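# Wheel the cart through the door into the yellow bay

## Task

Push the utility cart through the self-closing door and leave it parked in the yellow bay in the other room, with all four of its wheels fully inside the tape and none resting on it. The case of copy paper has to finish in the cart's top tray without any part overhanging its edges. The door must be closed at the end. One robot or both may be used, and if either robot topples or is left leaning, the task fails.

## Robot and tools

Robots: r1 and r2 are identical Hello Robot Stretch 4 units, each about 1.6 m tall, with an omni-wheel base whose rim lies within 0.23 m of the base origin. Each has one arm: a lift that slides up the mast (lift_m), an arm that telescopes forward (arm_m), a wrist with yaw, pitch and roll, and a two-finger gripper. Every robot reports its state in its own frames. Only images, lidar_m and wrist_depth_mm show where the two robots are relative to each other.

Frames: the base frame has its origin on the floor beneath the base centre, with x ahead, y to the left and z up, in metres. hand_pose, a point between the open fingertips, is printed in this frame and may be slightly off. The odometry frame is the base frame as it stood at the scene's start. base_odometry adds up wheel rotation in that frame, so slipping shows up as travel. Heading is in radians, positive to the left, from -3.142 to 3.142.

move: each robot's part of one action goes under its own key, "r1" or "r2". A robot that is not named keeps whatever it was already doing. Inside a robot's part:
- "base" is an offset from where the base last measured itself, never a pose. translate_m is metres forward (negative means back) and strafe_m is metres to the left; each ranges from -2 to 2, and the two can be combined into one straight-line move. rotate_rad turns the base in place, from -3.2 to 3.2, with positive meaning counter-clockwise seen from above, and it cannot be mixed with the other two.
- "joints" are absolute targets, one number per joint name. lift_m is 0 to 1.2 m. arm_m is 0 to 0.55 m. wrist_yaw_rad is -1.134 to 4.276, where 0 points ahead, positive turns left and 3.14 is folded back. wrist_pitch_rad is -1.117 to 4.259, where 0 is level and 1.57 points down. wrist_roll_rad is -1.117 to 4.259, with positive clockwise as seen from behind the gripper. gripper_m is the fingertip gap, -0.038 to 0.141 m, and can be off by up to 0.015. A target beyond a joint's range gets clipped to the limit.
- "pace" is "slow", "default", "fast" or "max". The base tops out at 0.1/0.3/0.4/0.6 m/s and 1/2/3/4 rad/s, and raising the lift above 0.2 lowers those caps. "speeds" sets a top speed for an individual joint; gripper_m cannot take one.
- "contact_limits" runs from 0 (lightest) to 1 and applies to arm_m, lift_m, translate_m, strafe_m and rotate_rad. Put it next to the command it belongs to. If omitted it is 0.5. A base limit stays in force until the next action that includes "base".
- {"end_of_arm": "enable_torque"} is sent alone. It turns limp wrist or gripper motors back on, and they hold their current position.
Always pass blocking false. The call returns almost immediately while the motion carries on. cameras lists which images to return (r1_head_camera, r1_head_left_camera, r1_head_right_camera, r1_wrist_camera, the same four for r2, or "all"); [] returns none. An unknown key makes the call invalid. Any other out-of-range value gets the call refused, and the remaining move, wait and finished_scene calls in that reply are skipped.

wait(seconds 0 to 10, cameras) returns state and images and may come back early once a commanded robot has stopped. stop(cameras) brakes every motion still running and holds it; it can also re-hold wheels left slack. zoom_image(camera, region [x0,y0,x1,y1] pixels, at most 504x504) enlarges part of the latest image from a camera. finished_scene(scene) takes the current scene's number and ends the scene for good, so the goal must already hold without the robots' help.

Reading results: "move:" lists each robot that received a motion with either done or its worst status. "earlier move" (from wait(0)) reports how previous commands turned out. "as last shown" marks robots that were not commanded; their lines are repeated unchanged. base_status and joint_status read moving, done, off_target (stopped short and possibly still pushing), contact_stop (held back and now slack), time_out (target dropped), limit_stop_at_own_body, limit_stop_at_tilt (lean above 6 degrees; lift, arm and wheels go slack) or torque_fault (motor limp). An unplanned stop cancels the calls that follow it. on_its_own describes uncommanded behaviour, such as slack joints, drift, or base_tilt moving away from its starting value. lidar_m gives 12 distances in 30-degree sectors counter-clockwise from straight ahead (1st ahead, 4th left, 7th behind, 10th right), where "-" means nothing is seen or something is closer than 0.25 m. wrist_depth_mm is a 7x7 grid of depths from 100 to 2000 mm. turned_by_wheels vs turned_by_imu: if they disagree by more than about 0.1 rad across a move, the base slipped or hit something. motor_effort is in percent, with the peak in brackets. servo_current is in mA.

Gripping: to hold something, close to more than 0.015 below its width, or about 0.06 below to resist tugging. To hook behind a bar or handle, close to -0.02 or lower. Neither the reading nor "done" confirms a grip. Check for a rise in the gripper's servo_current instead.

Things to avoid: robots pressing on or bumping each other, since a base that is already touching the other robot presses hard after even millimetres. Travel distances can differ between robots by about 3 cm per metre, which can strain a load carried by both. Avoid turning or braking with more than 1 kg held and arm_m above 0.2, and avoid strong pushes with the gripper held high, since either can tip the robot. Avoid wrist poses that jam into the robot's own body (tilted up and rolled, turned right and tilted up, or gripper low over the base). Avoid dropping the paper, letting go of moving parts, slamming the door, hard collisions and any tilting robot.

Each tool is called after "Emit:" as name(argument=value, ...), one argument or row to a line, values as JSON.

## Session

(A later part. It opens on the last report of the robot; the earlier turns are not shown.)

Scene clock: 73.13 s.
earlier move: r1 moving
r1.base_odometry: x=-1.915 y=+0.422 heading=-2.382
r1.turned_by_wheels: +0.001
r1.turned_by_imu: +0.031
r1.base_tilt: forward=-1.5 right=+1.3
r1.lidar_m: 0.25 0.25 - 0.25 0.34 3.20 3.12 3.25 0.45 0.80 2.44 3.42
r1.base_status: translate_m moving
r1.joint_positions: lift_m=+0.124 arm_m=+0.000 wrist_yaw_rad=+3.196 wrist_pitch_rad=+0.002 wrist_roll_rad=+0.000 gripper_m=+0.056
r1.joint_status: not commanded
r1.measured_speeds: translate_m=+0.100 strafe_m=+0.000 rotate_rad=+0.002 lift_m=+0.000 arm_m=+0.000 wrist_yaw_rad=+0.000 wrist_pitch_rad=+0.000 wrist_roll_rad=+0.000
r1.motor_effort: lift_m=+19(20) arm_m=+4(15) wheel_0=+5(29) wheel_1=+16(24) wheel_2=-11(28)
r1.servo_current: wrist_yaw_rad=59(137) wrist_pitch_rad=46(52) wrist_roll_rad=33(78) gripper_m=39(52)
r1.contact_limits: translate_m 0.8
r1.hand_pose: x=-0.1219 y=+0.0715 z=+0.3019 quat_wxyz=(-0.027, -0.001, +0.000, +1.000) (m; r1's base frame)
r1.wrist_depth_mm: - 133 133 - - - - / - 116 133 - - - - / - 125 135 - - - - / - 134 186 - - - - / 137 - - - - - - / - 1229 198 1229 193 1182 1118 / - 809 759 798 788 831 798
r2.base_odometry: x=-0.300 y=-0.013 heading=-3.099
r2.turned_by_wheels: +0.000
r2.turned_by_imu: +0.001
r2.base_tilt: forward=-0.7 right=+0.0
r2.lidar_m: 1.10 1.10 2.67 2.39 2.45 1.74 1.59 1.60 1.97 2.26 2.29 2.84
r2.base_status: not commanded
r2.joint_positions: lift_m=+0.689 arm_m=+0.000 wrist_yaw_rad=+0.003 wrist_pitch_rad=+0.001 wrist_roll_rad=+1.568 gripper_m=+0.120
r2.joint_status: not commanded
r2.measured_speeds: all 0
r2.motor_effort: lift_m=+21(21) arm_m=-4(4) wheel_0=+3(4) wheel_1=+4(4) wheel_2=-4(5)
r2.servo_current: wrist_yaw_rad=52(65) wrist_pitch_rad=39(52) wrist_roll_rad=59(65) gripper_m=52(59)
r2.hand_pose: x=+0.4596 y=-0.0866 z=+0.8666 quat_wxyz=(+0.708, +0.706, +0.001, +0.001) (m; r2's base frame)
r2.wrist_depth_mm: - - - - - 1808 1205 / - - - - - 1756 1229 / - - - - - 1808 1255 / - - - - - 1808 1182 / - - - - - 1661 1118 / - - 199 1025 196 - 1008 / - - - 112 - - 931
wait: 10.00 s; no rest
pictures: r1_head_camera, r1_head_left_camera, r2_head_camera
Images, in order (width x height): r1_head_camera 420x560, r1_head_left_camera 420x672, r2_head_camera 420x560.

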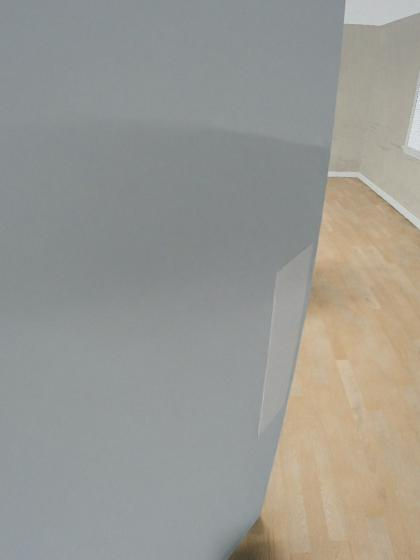

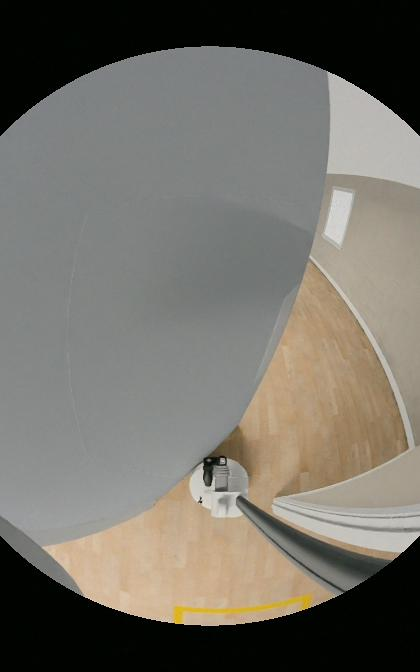

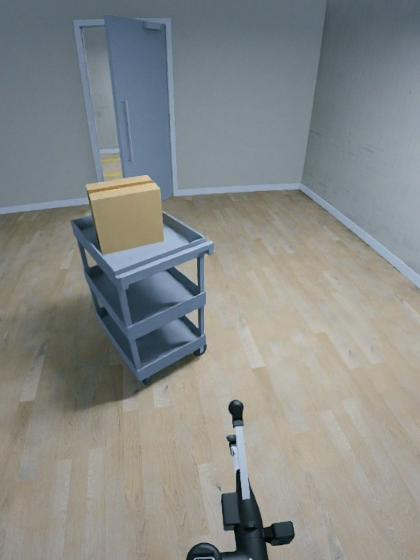

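Emit:
wait(
  seconds=5,
  cameras=["r1_head_camera","r1_head_left_camera","r1_head_right_camera","r2_head_camera"],
)

Scene clock: 89.23 s.
earlier move: r1 done
r1.base_odometry: x=-2.133 y=+0.216 heading=-2.383
r1.turned_by_wheels: -0.001
r1.turned_by_imu: -0.001
r1.base_tilt: forward=-1.6 right=+1.3
r1.lidar_m: 0.36 0.25 - 0.25 0.25 0.58 3.43 0.63 0.67 2.03 2.46 3.44
r1.base_status: done
r1.joint_positions: lift_m=+0.124 arm_m=+0.000 wrist_yaw_rad=+3.196 wrist_pitch_rad=+0.002 wrist_roll_rad=+0.000 gripper_m=+0.056
r1.joint_status: not commanded
r1.measured_speeds: all 0
r1.motor_effort: lift_m=+19(20) arm_m=+5(15) wheel_0=+1(29) wheel_1=+10(24) wheel_2=-6(28)
r1.servo_current: wrist_yaw_rad=59(137) wrist_pitch_rad=33(52) wrist_roll_rad=39(78) gripper_m=46(52)
r1.contact_limits: translate_m 0.8
r1.hand_pose: x=-0.1219 y=+0.0715 z=+0.3019 quat_wxyz=(-0.027, -0.001, +0.000, +1.000) (m; r1's base frame)
r1.wrist_depth_mm: - 133 133 - - - - / - 116 133 - - - - / - 126 135 - - - - / - 134 186 - - - 676 / 137 - - - - - 676 / 1008 1229 198 1205 193 1160 676 / - 809 759 798 798 831 668
r2.base_odometry: x=-0.300 y=-0.013 heading=-3.099
r2.turned_by_wheels: +0.000
r2.turned_by_imu: +0.001
r2.base_tilt: forward=-0.7 right=+0.0
r2.lidar_m: 1.08 1.07 2.69 2.38 2.43 1.74 1.59 1.60 1.98 2.26 2.28 2.82
r2.base_status: not commanded
r2.joint_positions: lift_m=+0.689 arm_m=+0.000 wrist_yaw_rad=+0.003 wrist_pitch_rad=+0.001 wrist_roll_rad=+1.568 gripper_m=+0.120
r2.joint_status: not commanded
r2.measured_speeds: all 0
r2.motor_effort: lift_m=+21(21) arm_m=-4(4) wheel_0=+3(4) wheel_1=+4(4) wheel_2=-4(5)
r2.servo_current: wrist_yaw_rad=39(65) wrist_pitch_rad=39(52) wrist_roll_rad=46(65) gripper_m=52(59)
r2.hand_pose: x=+0.4596 y=-0.0866 z=+0.8666 quat_wxyz=(+0.708, +0.706, +0.001, +0.001) (m; r2's base frame)
r2.wrist_depth_mm: - - - - - 1808 1229 / - - - - - 1808 1205 / - - - - - 1808 1205 / - - - - - 1756 1205 / - - - - - 1661 1118 / - - 199 1025 196 - 1008 / - - - 112 - - 931
wait: 0.00 of 5 s (r1 has come to rest)
pictures: r1_head_camera, r1_head_left_camera, r1_head_right_camera, r2_head_camera
Images, in order (width x height): r1_head_camera 420x560, r1_head_left_camera 420x672, r1_head_right_camera 420x672, r2_head_camera 420x560.

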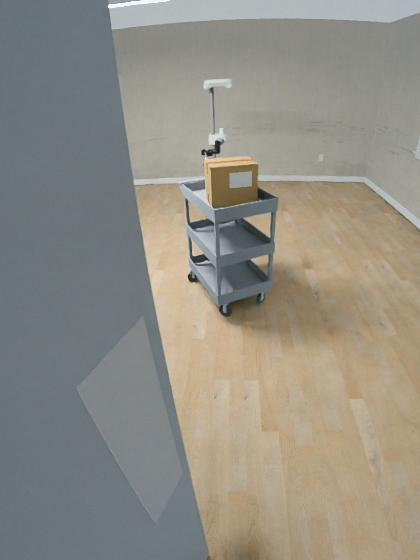

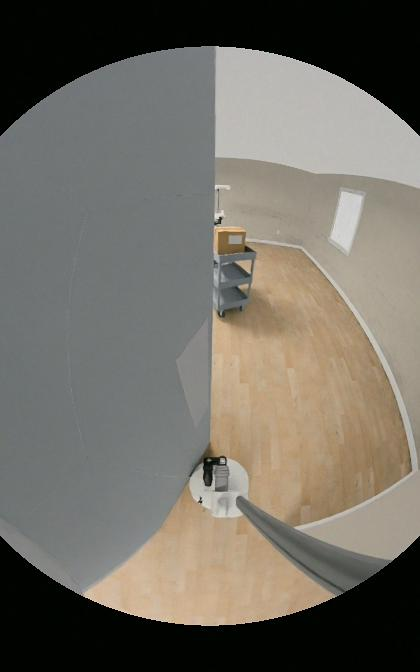

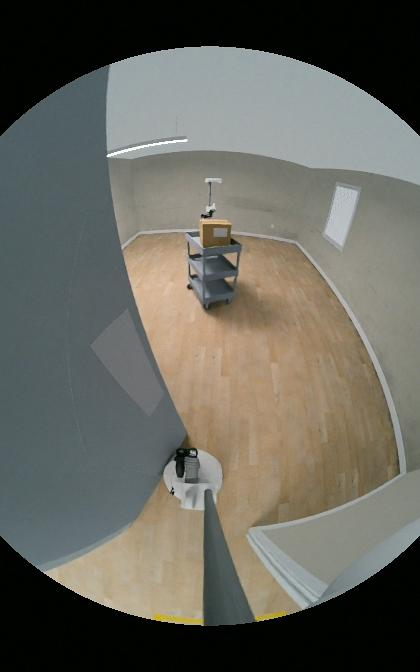

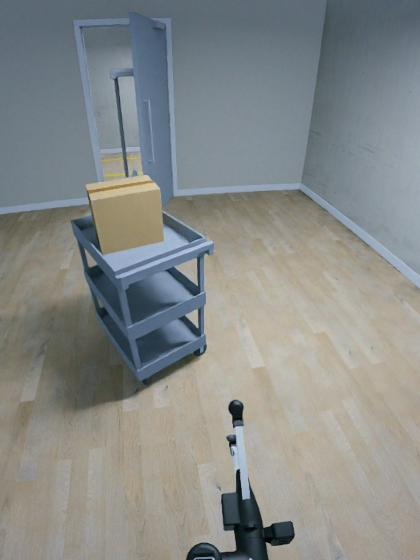

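Emit:
move(
  blocking=false,
  r1={"base":{"translate_m":0.5},"contact_limits":{"translate_m":0.8},"pace":"slow"},
  r2={"base":{"rotate_rad":0.27}},
  cameras=[],
)

Emit:
wait(
  seconds=2,
  cameras=[],
)

Emit:
wait(
  seconds=5,
  cameras=["r1_head_left_camera","r1_head_right_camera","r2_head_camera"],
)

Scene clock: 100.57 s.
move: r1 moving; r2 moving
r1.base_odometry: x=-2.142 y=+0.207 heading=-2.382
r1.turned_by_wheels: +0.001
r1.turned_by_imu: +0.000
r1.base_tilt: forward=-1.6 right=+1.3
r1.lidar_m: 0.31 0.25 - 0.25 0.25 0.56 3.46 0.63 0.71 2.10 2.47 3.44
r1.base_status: translate_m moving
r1.joint_positions: lift_m=+0.124 arm_m=+0.000 wrist_yaw_rad=+3.196 wrist_pitch_rad=+0.002 wrist_roll_rad=+0.000 gripper_m=+0.056
r1.joint_status: not commanded
r1.measured_speeds: translate_m=+0.048 strafe_m=+0.000 rotate_rad=-0.001 lift_m=+0.000 arm_m=+0.000 wrist_yaw_rad=+0.000 wrist_pitch_rad=+0.000 wrist_roll_rad=+0.000
r1.motor_effort: lift_m=+19(19) arm_m=+5(5) wheel_0=+2(5) wheel_1=+13(14) wheel_2=-9(11)
r1.servo_current: wrist_yaw_rad=46(65) wrist_pitch_rad=39(46) wrist_roll_rad=52(65) gripper_m=39(46)
r1.contact_limits: translate_m 0.8
r1.hand_pose: x=-0.1219 y=+0.0715 z=+0.3019 quat_wxyz=(-0.027, -0.001, +0.000, +1.000) (m; r1's base frame)
r1.wrist_depth_mm: - 133 133 - - - 554 / - 116 133 - - - 564 / - 125 135 - - - 569 / - 134 186 - - - - / 137 - - - - - 668 / 1025 1229 198 1205 192 1138 668 / - 820 750 798 798 831 668
r2.base_odometry: x=-0.299 y=-0.013 heading=-2.883
r2.turned_by_wheels: +0.216
r2.turned_by_imu: +0.211
r2.base_tilt: forward=-0.7 right=+0.1
r2.lidar_m: 1.08 3.28 2.49 2.39 2.12 1.63 1.58 1.70 2.33 2.25 2.39 1.30
r2.base_status: rotate_rad moving
r2.joint_positions: lift_m=+0.689 arm_m=+0.000 wrist_yaw_rad=+0.003 wrist_pitch_rad=+0.001 wrist_roll_rad=+1.568 gripper_m=+0.120
r2.joint_status: not commanded
r2.measured_speeds: translate_m=-0.001 strafe_m=+0.002 rotate_rad=+0.496 lift_m=+0.000 arm_m=+0.000 wrist_yaw_rad=+0.000 wrist_pitch_rad=+0.000 wrist_roll_rad=+0.000
r2.motor_effort: lift_m=+21(21) arm_m=-4(4) wheel_0=-3(8) wheel_1=-4(9) wheel_2=-5(11)
r2.servo_current: wrist_yaw_rad=52(59) wrist_pitch_rad=39(46) wrist_roll_rad=33(52) gripper_m=52(59)
r2.hand_pose: x=+0.4595 y=-0.0867 z=+0.8666 quat_wxyz=(+0.708, +0.706, +0.001, +0.001) (m; r2's base frame)
r2.wrist_depth_mm: - - - - - 1756 1205 / - - - - - 1808 1255 / - - - - - 1808 1118 / - - - 1229 - 1499 1025 / - - - 1182 1618 960 946 / - - 199 - 201 1618 1229 / - - - 112 - 1983 1229
pictures: none
No camera images: "cameras" was empty.

Scene clock: 101.13 s.
earlier move: r1 moving; r2 done
r1.base_odometry: x=-2.174 y=+0.177 heading=-2.383
r1.turned_by_wheels: +0.000
r1.turned_by_imu: +0.000
r1.base_tilt: forward=-1.6 right=+1.3
r1.lidar_m: 1.76 0.25 - 0.25 0.25 0.55 3.52 0.69 0.80 2.34 2.47 3.47
r1.base_status: translate_m moving
r1.joint_positions: lift_m=+0.124 arm_m=+0.000 wrist_yaw_rad=+3.196 wrist_pitch_rad=+0.002 wrist_roll_rad=+0.000 gripper_m=+0.056
r1.joint_status: not commanded
r1.measured_speeds: translate_m=+0.103 strafe_m=+0.001 rotate_rad=-0.004 lift_m=+0.000 arm_m=+0.000 wrist_yaw_rad=+0.000 wrist_pitch_rad=+0.000 wrist_roll_rad=+0.000
r1.motor_effort: lift_m=+19(19) arm_m=+5(5) wheel_0=+3(7) wheel_1=+13(14) wheel_2=-9(11)
r1.servo_current: wrist_yaw_rad=59(65) wrist_pitch_rad=39(52) wrist_roll_rad=46(65) gripper_m=39(46)
r1.contact_limits: translate_m 0.8
r1.hand_pose: x=-0.1219 y=+0.0715 z=+0.3019 quat_wxyz=(-0.027, -0.001, +0.000, +1.000) (m; r1's base frame)
r1.wrist_depth_mm: - 133 133 - - - 549 / - 116 133 - - - 484 / - 125 135 - - - 492 / - 134 186 - - - 500 / 137 - - - - - 504 / - 1229 198 1205 193 1160 504 / - 820 759 798 798 831 500
r2.base_odometry: x=-0.300 y=-0.013 heading=-2.830
r2.turned_by_wheels: +0.053
r2.turned_by_imu: +0.052
r2.base_tilt: forward=-0.7 right=+0.0
r2.lidar_m: 1.08 3.13 2.44 2.39 2.06 1.61 1.58 1.71 2.29 2.26 2.43 1.27
r2.base_status: done
r2.joint_positions: lift_m=+0.689 arm_m=+0.000 wrist_yaw_rad=+0.003 wrist_pitch_rad=+0.001 wrist_roll_rad=+1.568 gripper_m=+0.120
r2.joint_status: not commanded
r2.measured_speeds: all 0
r2.motor_effort: lift_m=+21(21) arm_m=-4(4) wheel_0=-3(8) wheel_1=-3(9) wheel_2=-3(11)
r2.servo_current: wrist_yaw_rad=39(59) wrist_pitch_rad=39(46) wrist_roll_rad=46(52) gripper_m=59(59)
r2.hand_pose: x=+0.4595 y=-0.0867 z=+0.8666 quat_wxyz=(+0.708, +0.706, +0.001, +0.001) (m; r2's base frame)
r2.wrist_depth_mm: - - - - - 1756 1182 / - - - - - 1808 1160 / - - - - - 1661 1060 / - - - 1229 1661 976 976 / - - - 1205 1576 1499 1118 / - - 199 - - 1537 1255 / - - - 112 - 1983 1229
wait: 0.57 of 2 s (r2 has come to rest)
pictures: none
No camera images: "cameras" was empty.

Scene clock: 106.13 s.
earlier move: r1 moving
r1.base_odometry: x=-2.495 y=-0.128 heading=-2.383
r1.turned_by_wheels: +0.000
r1.turned_by_imu: +0.000
r1.base_tilt: forward=-1.6 right=+1.2
r1.lidar_m: 1.31 3.29 2.44 2.33 0.25 0.32 4.01 1.05 1.43 2.37 2.48 3.44
r1.base_status: translate_m moving
r1.joint_positions: lift_m=+0.124 arm_m=+0.000 wrist_yaw_rad=+3.196 wrist_pitch_rad=+0.002 wrist_roll_rad=+0.000 gripper_m=+0.056
r1.joint_status: not commanded
r1.measured_speeds: all 0
r1.motor_effort: lift_m=+19(19) arm_m=+5(5) wheel_0=+1(7) wheel_1=+6(15) wheel_2=-2(11)
r1.servo_current: wrist_yaw_rad=52(78) wrist_pitch_rad=46(52) wrist_roll_rad=39(72) gripper_m=46(52)
r1.contact_limits: translate_m 0.8
r1.hand_pose: x=-0.1219 y=+0.0715 z=+0.3019 quat_wxyz=(-0.027, -0.001, +0.000, +1.000) (m; r1's base frame)
r1.wrist_depth_mm: - 133 133 - - 389 - / - 117 133 - - 402 185 / - 126 136 - - 410 186 / - 134 187 - - 421 187 / 137 1118 - - - 430 187 / - 1118 198 1205 192 332 187 / - 809 759 798 788 267 187
r2.base_odometry: x=-0.300 y=-0.013 heading=-2.830
r2.turned_by_wheels: +0.000
r2.turned_by_imu: +0.001
r2.base_tilt: forward=-0.6 right=+0.0
r2.lidar_m: 1.09 3.16 2.45 2.38 2.04 1.60 1.59 1.71 2.29 2.27 2.46 1.25
r2.base_status: done
r2.joint_positions: lift_m=+0.689 arm_m=+0.000 wrist_yaw_rad=+0.003 wrist_pitch_rad=+0.001 wrist_roll_rad=+1.568 gripper_m=+0.120
r2.joint_status: not commanded
r2.measured_speeds: all 0
r2.motor_effort: lift_m=+21(21) arm_m=-4(4) wheel_0=-4(8) wheel_1=-3(9) wheel_2=-3(11)
r2.servo_current: wrist_yaw_rad=39(72) wrist_pitch_rad=39(52) wrist_roll_rad=39(59) gripper_m=46(65)
r2.hand_pose: x=+0.4595 y=-0.0867 z=+0.8666 quat_wxyz=(+0.708, +0.706, +0.001, +0.001) (m; r2's base frame)
r2.wrist_depth_mm: - - - - - 1756 1205 / - - - - - 1756 1160 / - - - - - 1661 1042 / - - - 1229 1661 976 976 / - - - 1205 1576 1464 1118 / - - 198 - - 1576 1229 / - - - 112 - 1983 1229
wait: 5.00 s; no rest
pictures: r1_head_left_camera, r1_head_right_camera, r2_head_camera
Images, in order (width x height): r1_head_left_camera 420x672, r1_head_right_camera 420x672, r2_head_camera 420x560.

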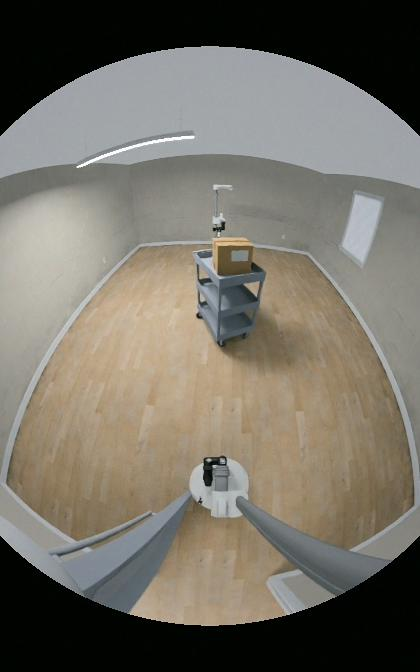

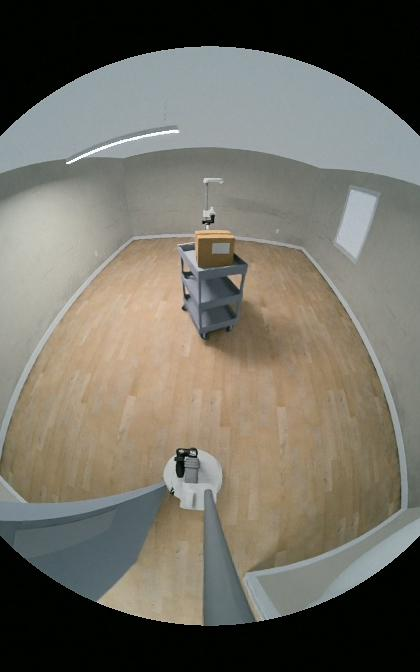

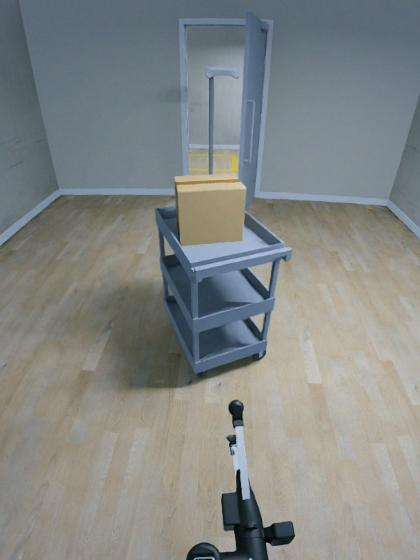

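Emit:
move(
  blocking=false,
  r1={"base":{"translate_m":0.25},"contact_limits":{"translate_m":0.8},"pace":"slow"},
  r2={"base":{"rotate_rad":0.36}},
  cameras=[],
)

Emit:
wait(
  seconds=2,
  cameras=[],
)

Emit:
move(
  blocking=false,
  r2={"base":{"strafe_m":-0.36}},
  cameras=[],
)

Emit:
wait(
  seconds=2.5,
  cameras=[],
)

Emit:
wait(
  seconds=1,
  cameras=["r1_head_left_camera","r2_head_camera","r2_wrist_camera"],
)

Scene clock: 117.10 s.
earlier move: r1 done
move: r1 moving; r2 moving
r1.base_odometry: x=-2.504 y=-0.137 heading=-2.382
r1.turned_by_wheels: +0.000
r1.turned_by_imu: +0.000
r1.base_tilt: forward=-1.6 right=+1.3
r1.lidar_m: 1.32 3.32 2.41 2.34 0.25 0.29 4.03 1.06 1.41 2.36 2.49 3.41
r1.base_status: translate_m moving
r1.joint_positions: lift_m=+0.124 arm_m=+0.000 wrist_yaw_rad=+3.196 wrist_pitch_rad=+0.002 wrist_roll_rad=+0.000 gripper_m=+0.056
r1.joint_status: not commanded
r1.measured_speeds: translate_m=+0.048 strafe_m=+0.000 rotate_rad=+0.000 lift_m=+0.000 arm_m=+0.000 wrist_yaw_rad=+0.000 wrist_pitch_rad=+0.000 wrist_roll_rad=+0.000
r1.motor_effort: lift_m=+19(19) arm_m=+5(5) wheel_0=+4(4) wheel_1=+7(8) wheel_2=-4(6)
r1.servo_current: wrist_yaw_rad=59(65) wrist_pitch_rad=39(52) wrist_roll_rad=59(65) gripper_m=46(46)
r1.contact_limits: translate_m 0.8
r1.hand_pose: x=-0.1219 y=+0.0715 z=+0.3019 quat_wxyz=(-0.027, -0.001, +0.000, +1.000) (m; r1's base frame)
r1.wrist_depth_mm: - 133 133 - - 306 194 / - 117 133 - - 319 194 / - 126 136 - - 473 195 / - 134 186 - - 342 195 / 137 1138 - - - 343 196 / - 1118 198 1182 193 259 196 / - 809 759 798 788 258 -
r2.base_odometry: x=-0.300 y=-0.013 heading=-2.589
r2.turned_by_wheels: +0.241
r2.turned_by_imu: +0.235
r2.base_tilt: forward=-0.7 right=+0.0
r2.lidar_m: 1.04 2.69 2.41 2.42 1.74 1.56 1.59 1.97 2.28 2.25 2.78 1.10
r2.base_status: rotate_rad moving
r2.joint_positions: lift_m=+0.689 arm_m=+0.000 wrist_yaw_rad=+0.002 wrist_pitch_rad=+0.001 wrist_roll_rad=+1.568 gripper_m=+0.120
r2.joint_status: not commanded
r2.measured_speeds: translate_m=+0.001 strafe_m=-0.002 rotate_rad=+0.727 lift_m=+0.000 arm_m=+0.000 wrist_yaw_rad=+0.000 wrist_pitch_rad=+0.000 wrist_roll_rad=+0.000
r2.motor_effort: lift_m=+21(21) arm_m=-4(4) wheel_0=-4(9) wheel_1=-5(9) wheel_2=-6(12)
r2.servo_current: wrist_yaw_rad=46(65) wrist_pitch_rad=46(46) wrist_roll_rad=46(59) gripper_m=52(59)
r2.hand_pose: x=+0.4595 y=-0.0867 z=+0.8666 quat_wxyz=(+0.708, +0.706, +0.001, +0.001) (m; r2's base frame)
r2.wrist_depth_mm: - - - - - 1366 960 / - - - 1160 - 1397 917 / - - - 1160 - 1537 917 / - - - - - 1808 1229 / - - - - - 1661 1229 / - - 199 - - 1537 1229 / - - - 112 - 1921 1229
pictures: none
No camera images: "cameras" was empty.

Scene clock: 117.73 s.
earlier move: r1 moving; r2 done
r1.base_odometry: x=-2.541 y=-0.172 heading=-2.382
r1.turned_by_wheels: +0.000
r1.turned_by_imu: +0.000
r1.base_tilt: forward=-1.6 right=+1.3
r1.lidar_m: 1.25 3.28 2.43 2.35 0.28 0.25 4.14 1.08 1.50 2.38 2.46 3.44
r1.base_status: translate_m moving
r1.joint_positions: lift_m=+0.124 arm_m=+0.000 wrist_yaw_rad=+3.196 wrist_pitch_rad=+0.002 wrist_roll_rad=+0.000 gripper_m=+0.056
r1.joint_status: not commanded
r1.measured_speeds: translate_m=+0.099 strafe_m=+0.000 rotate_rad=+0.002 lift_m=+0.000 arm_m=+0.000 wrist_yaw_rad=+0.000 wrist_pitch_rad=+0.000 wrist_roll_rad=+0.000
r1.motor_effort: lift_m=+19(19) arm_m=+4(5) wheel_0=+3(7) wheel_1=+4(16) wheel_2=-5(7)
r1.servo_current: wrist_yaw_rad=52(65) wrist_pitch_rad=46(52) wrist_roll_rad=46(65) gripper_m=39(46)
r1.contact_limits: translate_m 0.8
r1.hand_pose: x=-0.1219 y=+0.0715 z=+0.3019 quat_wxyz=(-0.027, -0.001, +0.000, +1.000) (m; r1's base frame)
r1.wrist_depth_mm: - 133 133 - 271 1098 - / - 118 133 - 271 1098 - / - 122 137 - 273 1098 - / - 134 188 - 272 1078 - / 137 1182 - - 273 1098 - / - 1118 199 1205 196 960 1008 / - 820 759 798 272 - 809
r2.base_odometry: x=-0.300 y=-0.013 heading=-2.471
r2.turned_by_wheels: +0.118
r2.turned_by_imu: +0.115
r2.base_tilt: forward=-0.7 right=+0.1
r2.lidar_m: 1.50 2.59 2.37 2.40 1.69 1.57 1.60 2.16 2.24 2.33 3.06 1.07
r2.base_status: done
r2.joint_positions: lift_m=+0.689 arm_m=+0.000 wrist_yaw_rad=+0.002 wrist_pitch_rad=+0.001 wrist_roll_rad=+1.568 gripper_m=+0.120
r2.joint_status: not commanded
r2.measured_speeds: all 0
r2.motor_effort: lift_m=+21(21) arm_m=-4(4) wheel_0=-4(9) wheel_1=-4(9) wheel_2=-4(12)
r2.servo_current: wrist_yaw_rad=46(65) wrist_pitch_rad=33(46) wrist_roll_rad=52(65) gripper_m=46(59)
r2.hand_pose: x=+0.4595 y=-0.0867 z=+0.8666 quat_wxyz=(+0.708, +0.706, +0.001, +0.001) (m; r2's base frame)
r2.wrist_depth_mm: - - - 1078 - 866 - / - - - 1118 - 891 1098 / - - - - - 1808 1255 / - - - - - 1808 1229 / - - - - - 1618 1229 / - - 199 - - 1576 1229 / - - - 112 - 1983 1229
wait: 0.63 of 2 s (r2 has come to rest)
pictures: none
No camera images: "cameras" was empty.

Scene clock: 118.23 s.
earlier move: r1 moving
move: r2 moving
r1.base_odometry: x=-2.578 y=-0.206 heading=-2.382
r1.turned_by_wheels: +0.000
r1.turned_by_imu: +0.000
r1.base_tilt: forward=-1.6 right=+1.3
r1.lidar_m: 1.21 3.28 2.44 2.33 1.49 0.30 0.25 1.17 1.57 2.37 2.48 3.43
r1.base_status: translate_m moving
r1.joint_positions: lift_m=+0.124 arm_m=+0.000 wrist_yaw_rad=+3.196 wrist_pitch_rad=+0.002 wrist_roll_rad=+0.000 gripper_m=+0.056
r1.joint_status: not commanded
r1.measured_speeds: translate_m=+0.099 strafe_m=+0.000 rotate_rad=+0.006 lift_m=+0.000 arm_m=+0.000 wrist_yaw_rad=+0.000 wrist_pitch_rad=+0.000 wrist_roll_rad=+0.000
r1.motor_effort: lift_m=+19(19) arm_m=+4(5) wheel_0=+3(8) wheel_1=+4(5) wheel_2=-4(5)
r1.servo_current: wrist_yaw_rad=39(65) wrist_pitch_rad=46(52) wrist_roll_rad=52(65) gripper_m=39(46)
r1.contact_limits: translate_m 0.8
r1.hand_pose: x=-0.1219 y=+0.0715 z=+0.3019 quat_wxyz=(-0.027, -0.001, +0.000, +1.000) (m; r1's base frame)
r1.wrist_depth_mm: - 133 133 397 549 1160 - / - 118 133 397 539 1160 - / - 122 137 394 539 1160 - / - 134 188 394 535 1160 - / 137 1255 - 392 500 1160 - / - 1138 198 392 191 1060 1025 / - 831 759 164 - 820 809
r2.base_odometry: x=-0.322 y=+0.016 heading=-2.471
r2.turned_by_wheels: +0.000
r2.turned_by_imu: +0.000
r2.base_tilt: forward=-0.7 right=+0.1
r2.lidar_m: 1.35 2.58 2.43 2.45 1.69 1.60 1.66 2.17 2.23 2.29 3.00 1.07
r2.base_status: strafe_m moving
r2.joint_positions: lift_m=+0.689 arm_m=+0.000 wrist_yaw_rad=+0.002 wrist_pitch_rad=+0.001 wrist_roll_rad=+1.568 gripper_m=+0.120
r2.joint_status: not commanded
r2.measured_speeds: translate_m=+0.001 strafe_m=-0.141 rotate_rad=-0.005 lift_m=+0.000 arm_m=+0.000 wrist_yaw_rad=+0.000 wrist_pitch_rad=+0.000 wrist_roll_rad=+0.000
r2.motor_effort: lift_m=+21(21) arm_m=-4(4) wheel_0=+8(13) wheel_1=-10(13) wheel_2=+1(3)
r2.servo_current: wrist_yaw_rad=46(59) wrist_pitch_rad=33(46) wrist_roll_rad=39(59) gripper_m=46(52)
r2.hand_pose: x=+0.4595 y=-0.0867 z=+0.8666 quat_wxyz=(+0.708, +0.706, +0.001, +0.001) (m; r2's base frame)
r2.wrist_depth_mm: - - - 1060 - 878 - / - - - 1118 - 854 866 / - - - - - 1661 1229 / - - - - - 1863 1255 / - - - - - 1661 1255 / - - 198 - - 1537 1229 / - - - 112 - 1983 1229
pictures: none
No camera images: "cameras" was empty.

Scene clock: 120.37 s.
earlier move: r1 done; r2 done
r1.base_odometry: x=-2.676 y=-0.300 heading=-2.382
r1.turned_by_wheels: +0.000
r1.turned_by_imu: +0.000
r1.base_tilt: forward=-1.6 right=+1.3
r1.lidar_m: 1.08 3.28 2.42 2.33 1.71 1.15 0.95 0.91 1.80 2.37 2.51 1.29
r1.base_status: done
r1.joint_positions: lift_m=+0.124 arm_m=+0.000 wrist_yaw_rad=+3.196 wrist_pitch_rad=+0.002 wrist_roll_rad=+0.000 gripper_m=+0.056
r1.joint_status: not commanded
r1.measured_speeds: all 0
r1.motor_effort: lift_m=+19(19) arm_m=+4(5) wheel_0=+4(8) wheel_1=+3(5) wheel_2=-3(5)
r1.servo_current: wrist_yaw_rad=52(65) wrist_pitch_rad=39(52) wrist_roll_rad=52(72) gripper_m=39(46)
r1.contact_limits: translate_m 0.8
r1.hand_pose: x=-0.1219 y=+0.0715 z=+0.3019 quat_wxyz=(-0.027, -0.001, +0.000, +1.000) (m; r1's base frame)
r1.wrist_depth_mm: - 133 133 - - 1281 - / - 118 133 - - 1281 - / - 122 136 - - 1308 - / - 134 188 - - 1308 - / 137 - - - - - - / - 1118 195 1098 193 1138 1098 / - 809 759 798 798 820 798
r2.base_odometry: x=-0.523 y=+0.269 heading=-2.471
r2.turned_by_wheels: +0.000
r2.turned_by_imu: +0.001
r2.base_tilt: forward=-0.7 right=+0.1
r2.lidar_m: 1.00 2.91 2.72 2.68 1.84 1.74 1.79 2.06 1.95 1.98 2.63 1.03
r2.base_status: done
r2.joint_positions: lift_m=+0.689 arm_m=+0.000 wrist_yaw_rad=+0.002 wrist_pitch_rad=+0.001 wrist_roll_rad=+1.568 gripper_m=+0.120
r2.joint_status: not commanded
r2.measured_speeds: all 0
r2.motor_effort: lift_m=+21(21) arm_m=-4(4) wheel_0=+2(15) wheel_1=-2(13) wheel_2=+0(3)
r2.servo_current: wrist_yaw_rad=46(65) wrist_pitch_rad=46(46) wrist_roll_rad=46(65) gripper_m=52(59)
r2.hand_pose: x=+0.4595 y=-0.0867 z=+0.8666 quat_wxyz=(+0.708, +0.706, +0.001, +0.001) (m; r2's base frame)
r2.wrist_depth_mm: - - - - - 1618 1205 / - - - - - 1205 - / - - - 1060 - 866 - / - - - 1098 - 866 - / - - - - - 1708 1255 / - - 199 - - 1576 1255 / - - - 112 - 1983 1255
wait: 2.13 of 2.5 s (r1 and r2 have come to rest)
pictures: none
No camera images: "cameras" was empty.

Scene clock: 121.37 s.
r1.base_odometry: x=-2.676 y=-0.300 heading=-2.382
r1.turned_by_wheels: +0.000
r1.turned_by_imu: +0.000
r1.base_tilt: forward=-1.6 right=+1.3
r1.lidar_m: 1.07 3.27 2.42 2.34 1.66 1.22 1.11 1.10 1.79 2.37 2.48 1.29
r1.base_status: done
r1.joint_positions: lift_m=+0.124 arm_m=+0.000 wrist_yaw_rad=+3.196 wrist_pitch_rad=+0.002 wrist_roll_rad=+0.000 gripper_m=+0.056
r1.joint_status: not commanded
r1.measured_speeds: all 0
r1.motor_effort: lift_m=+19(19) arm_m=+4(5) wheel_0=+5(8) wheel_1=+3(5) wheel_2=-3(5)
r1.servo_current: wrist_yaw_rad=65(65) wrist_pitch_rad=46(52) wrist_roll_rad=39(72) gripper_m=39(46)
r1.contact_limits: translate_m 0.8
r1.hand_pose: x=-0.1219 y=+0.0715 z=+0.3019 quat_wxyz=(-0.027, -0.001, +0.000, +1.000) (m; r1's base frame)
r1.wrist_depth_mm: - 133 133 - - 1281 - / - 118 133 - - 1308 - / - 122 137 - - 1281 - / - 134 188 - - 1281 - / 137 - - - - - - / - 1229 194 1118 193 1138 1098 / - 820 759 809 798 831 798
r2.base_odometry: x=-0.523 y=+0.269 heading=-2.471
r2.turned_by_wheels: +0.000
r2.turned_by_imu: +0.000
r2.base_tilt: forward=-0.7 right=+0.1
r2.lidar_m: 0.99 2.92 2.70 2.66 1.83 1.74 1.78 2.06 1.95 1.99 2.64 1.04
r2.base_status: done
r2.joint_positions: lift_m=+0.689 arm_m=+0.000 wrist_yaw_rad=+0.002 wrist_pitch_rad=+0.001 wrist_roll_rad=+1.568 gripper_m=+0.120
r2.joint_status: not commanded
r2.measured_speeds: all 0
r2.motor_effort: lift_m=+21(21) arm_m=-4(4) wheel_0=+2(15) wheel_1=-3(13) wheel_2=+0(3)
r2.servo_current: wrist_yaw_rad=46(65) wrist_pitch_rad=39(46) wrist_roll_rad=46(65) gripper_m=52(59)
r2.hand_pose: x=+0.4595 y=-0.0867 z=+0.8666 quat_wxyz=(+0.708, +0.706, +0.001, +0.001) (m; r2's base frame)
r2.wrist_depth_mm: - - - - - 1661 1205 / - - - - - 1229 - / - - - 1078 - 1397 - / - - - 1118 - 866 - / - - - - - 1661 1255 / - - 199 - - 1576 1229 / - - - 112 - 1921 1229
wait: 1.00 s; at rest by 0.27 s
pictures: r1_head_left_camera, r2_head_camera, r2_wrist_camera
Images, in order (width x height): r1_head_left_camera 420x672, r2_head_camera 420x560, r2_wrist_camera 616x392.

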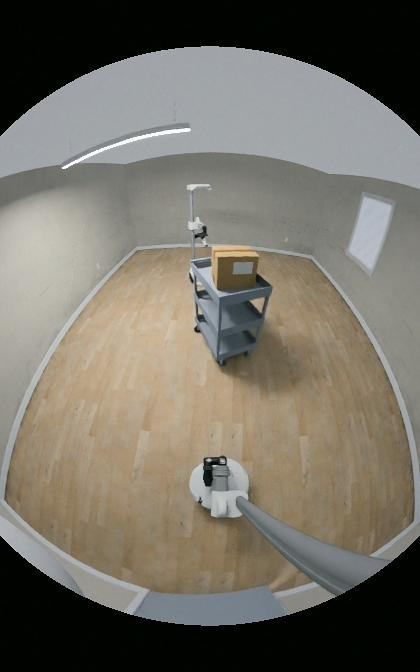

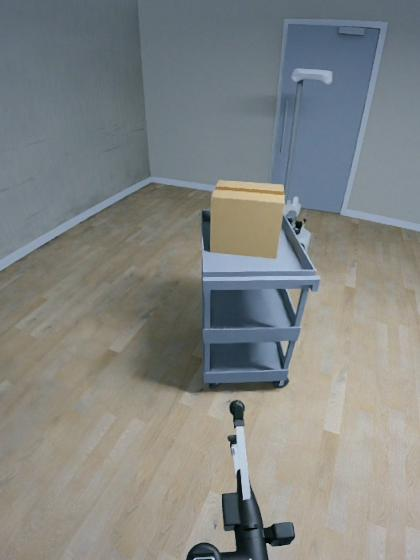

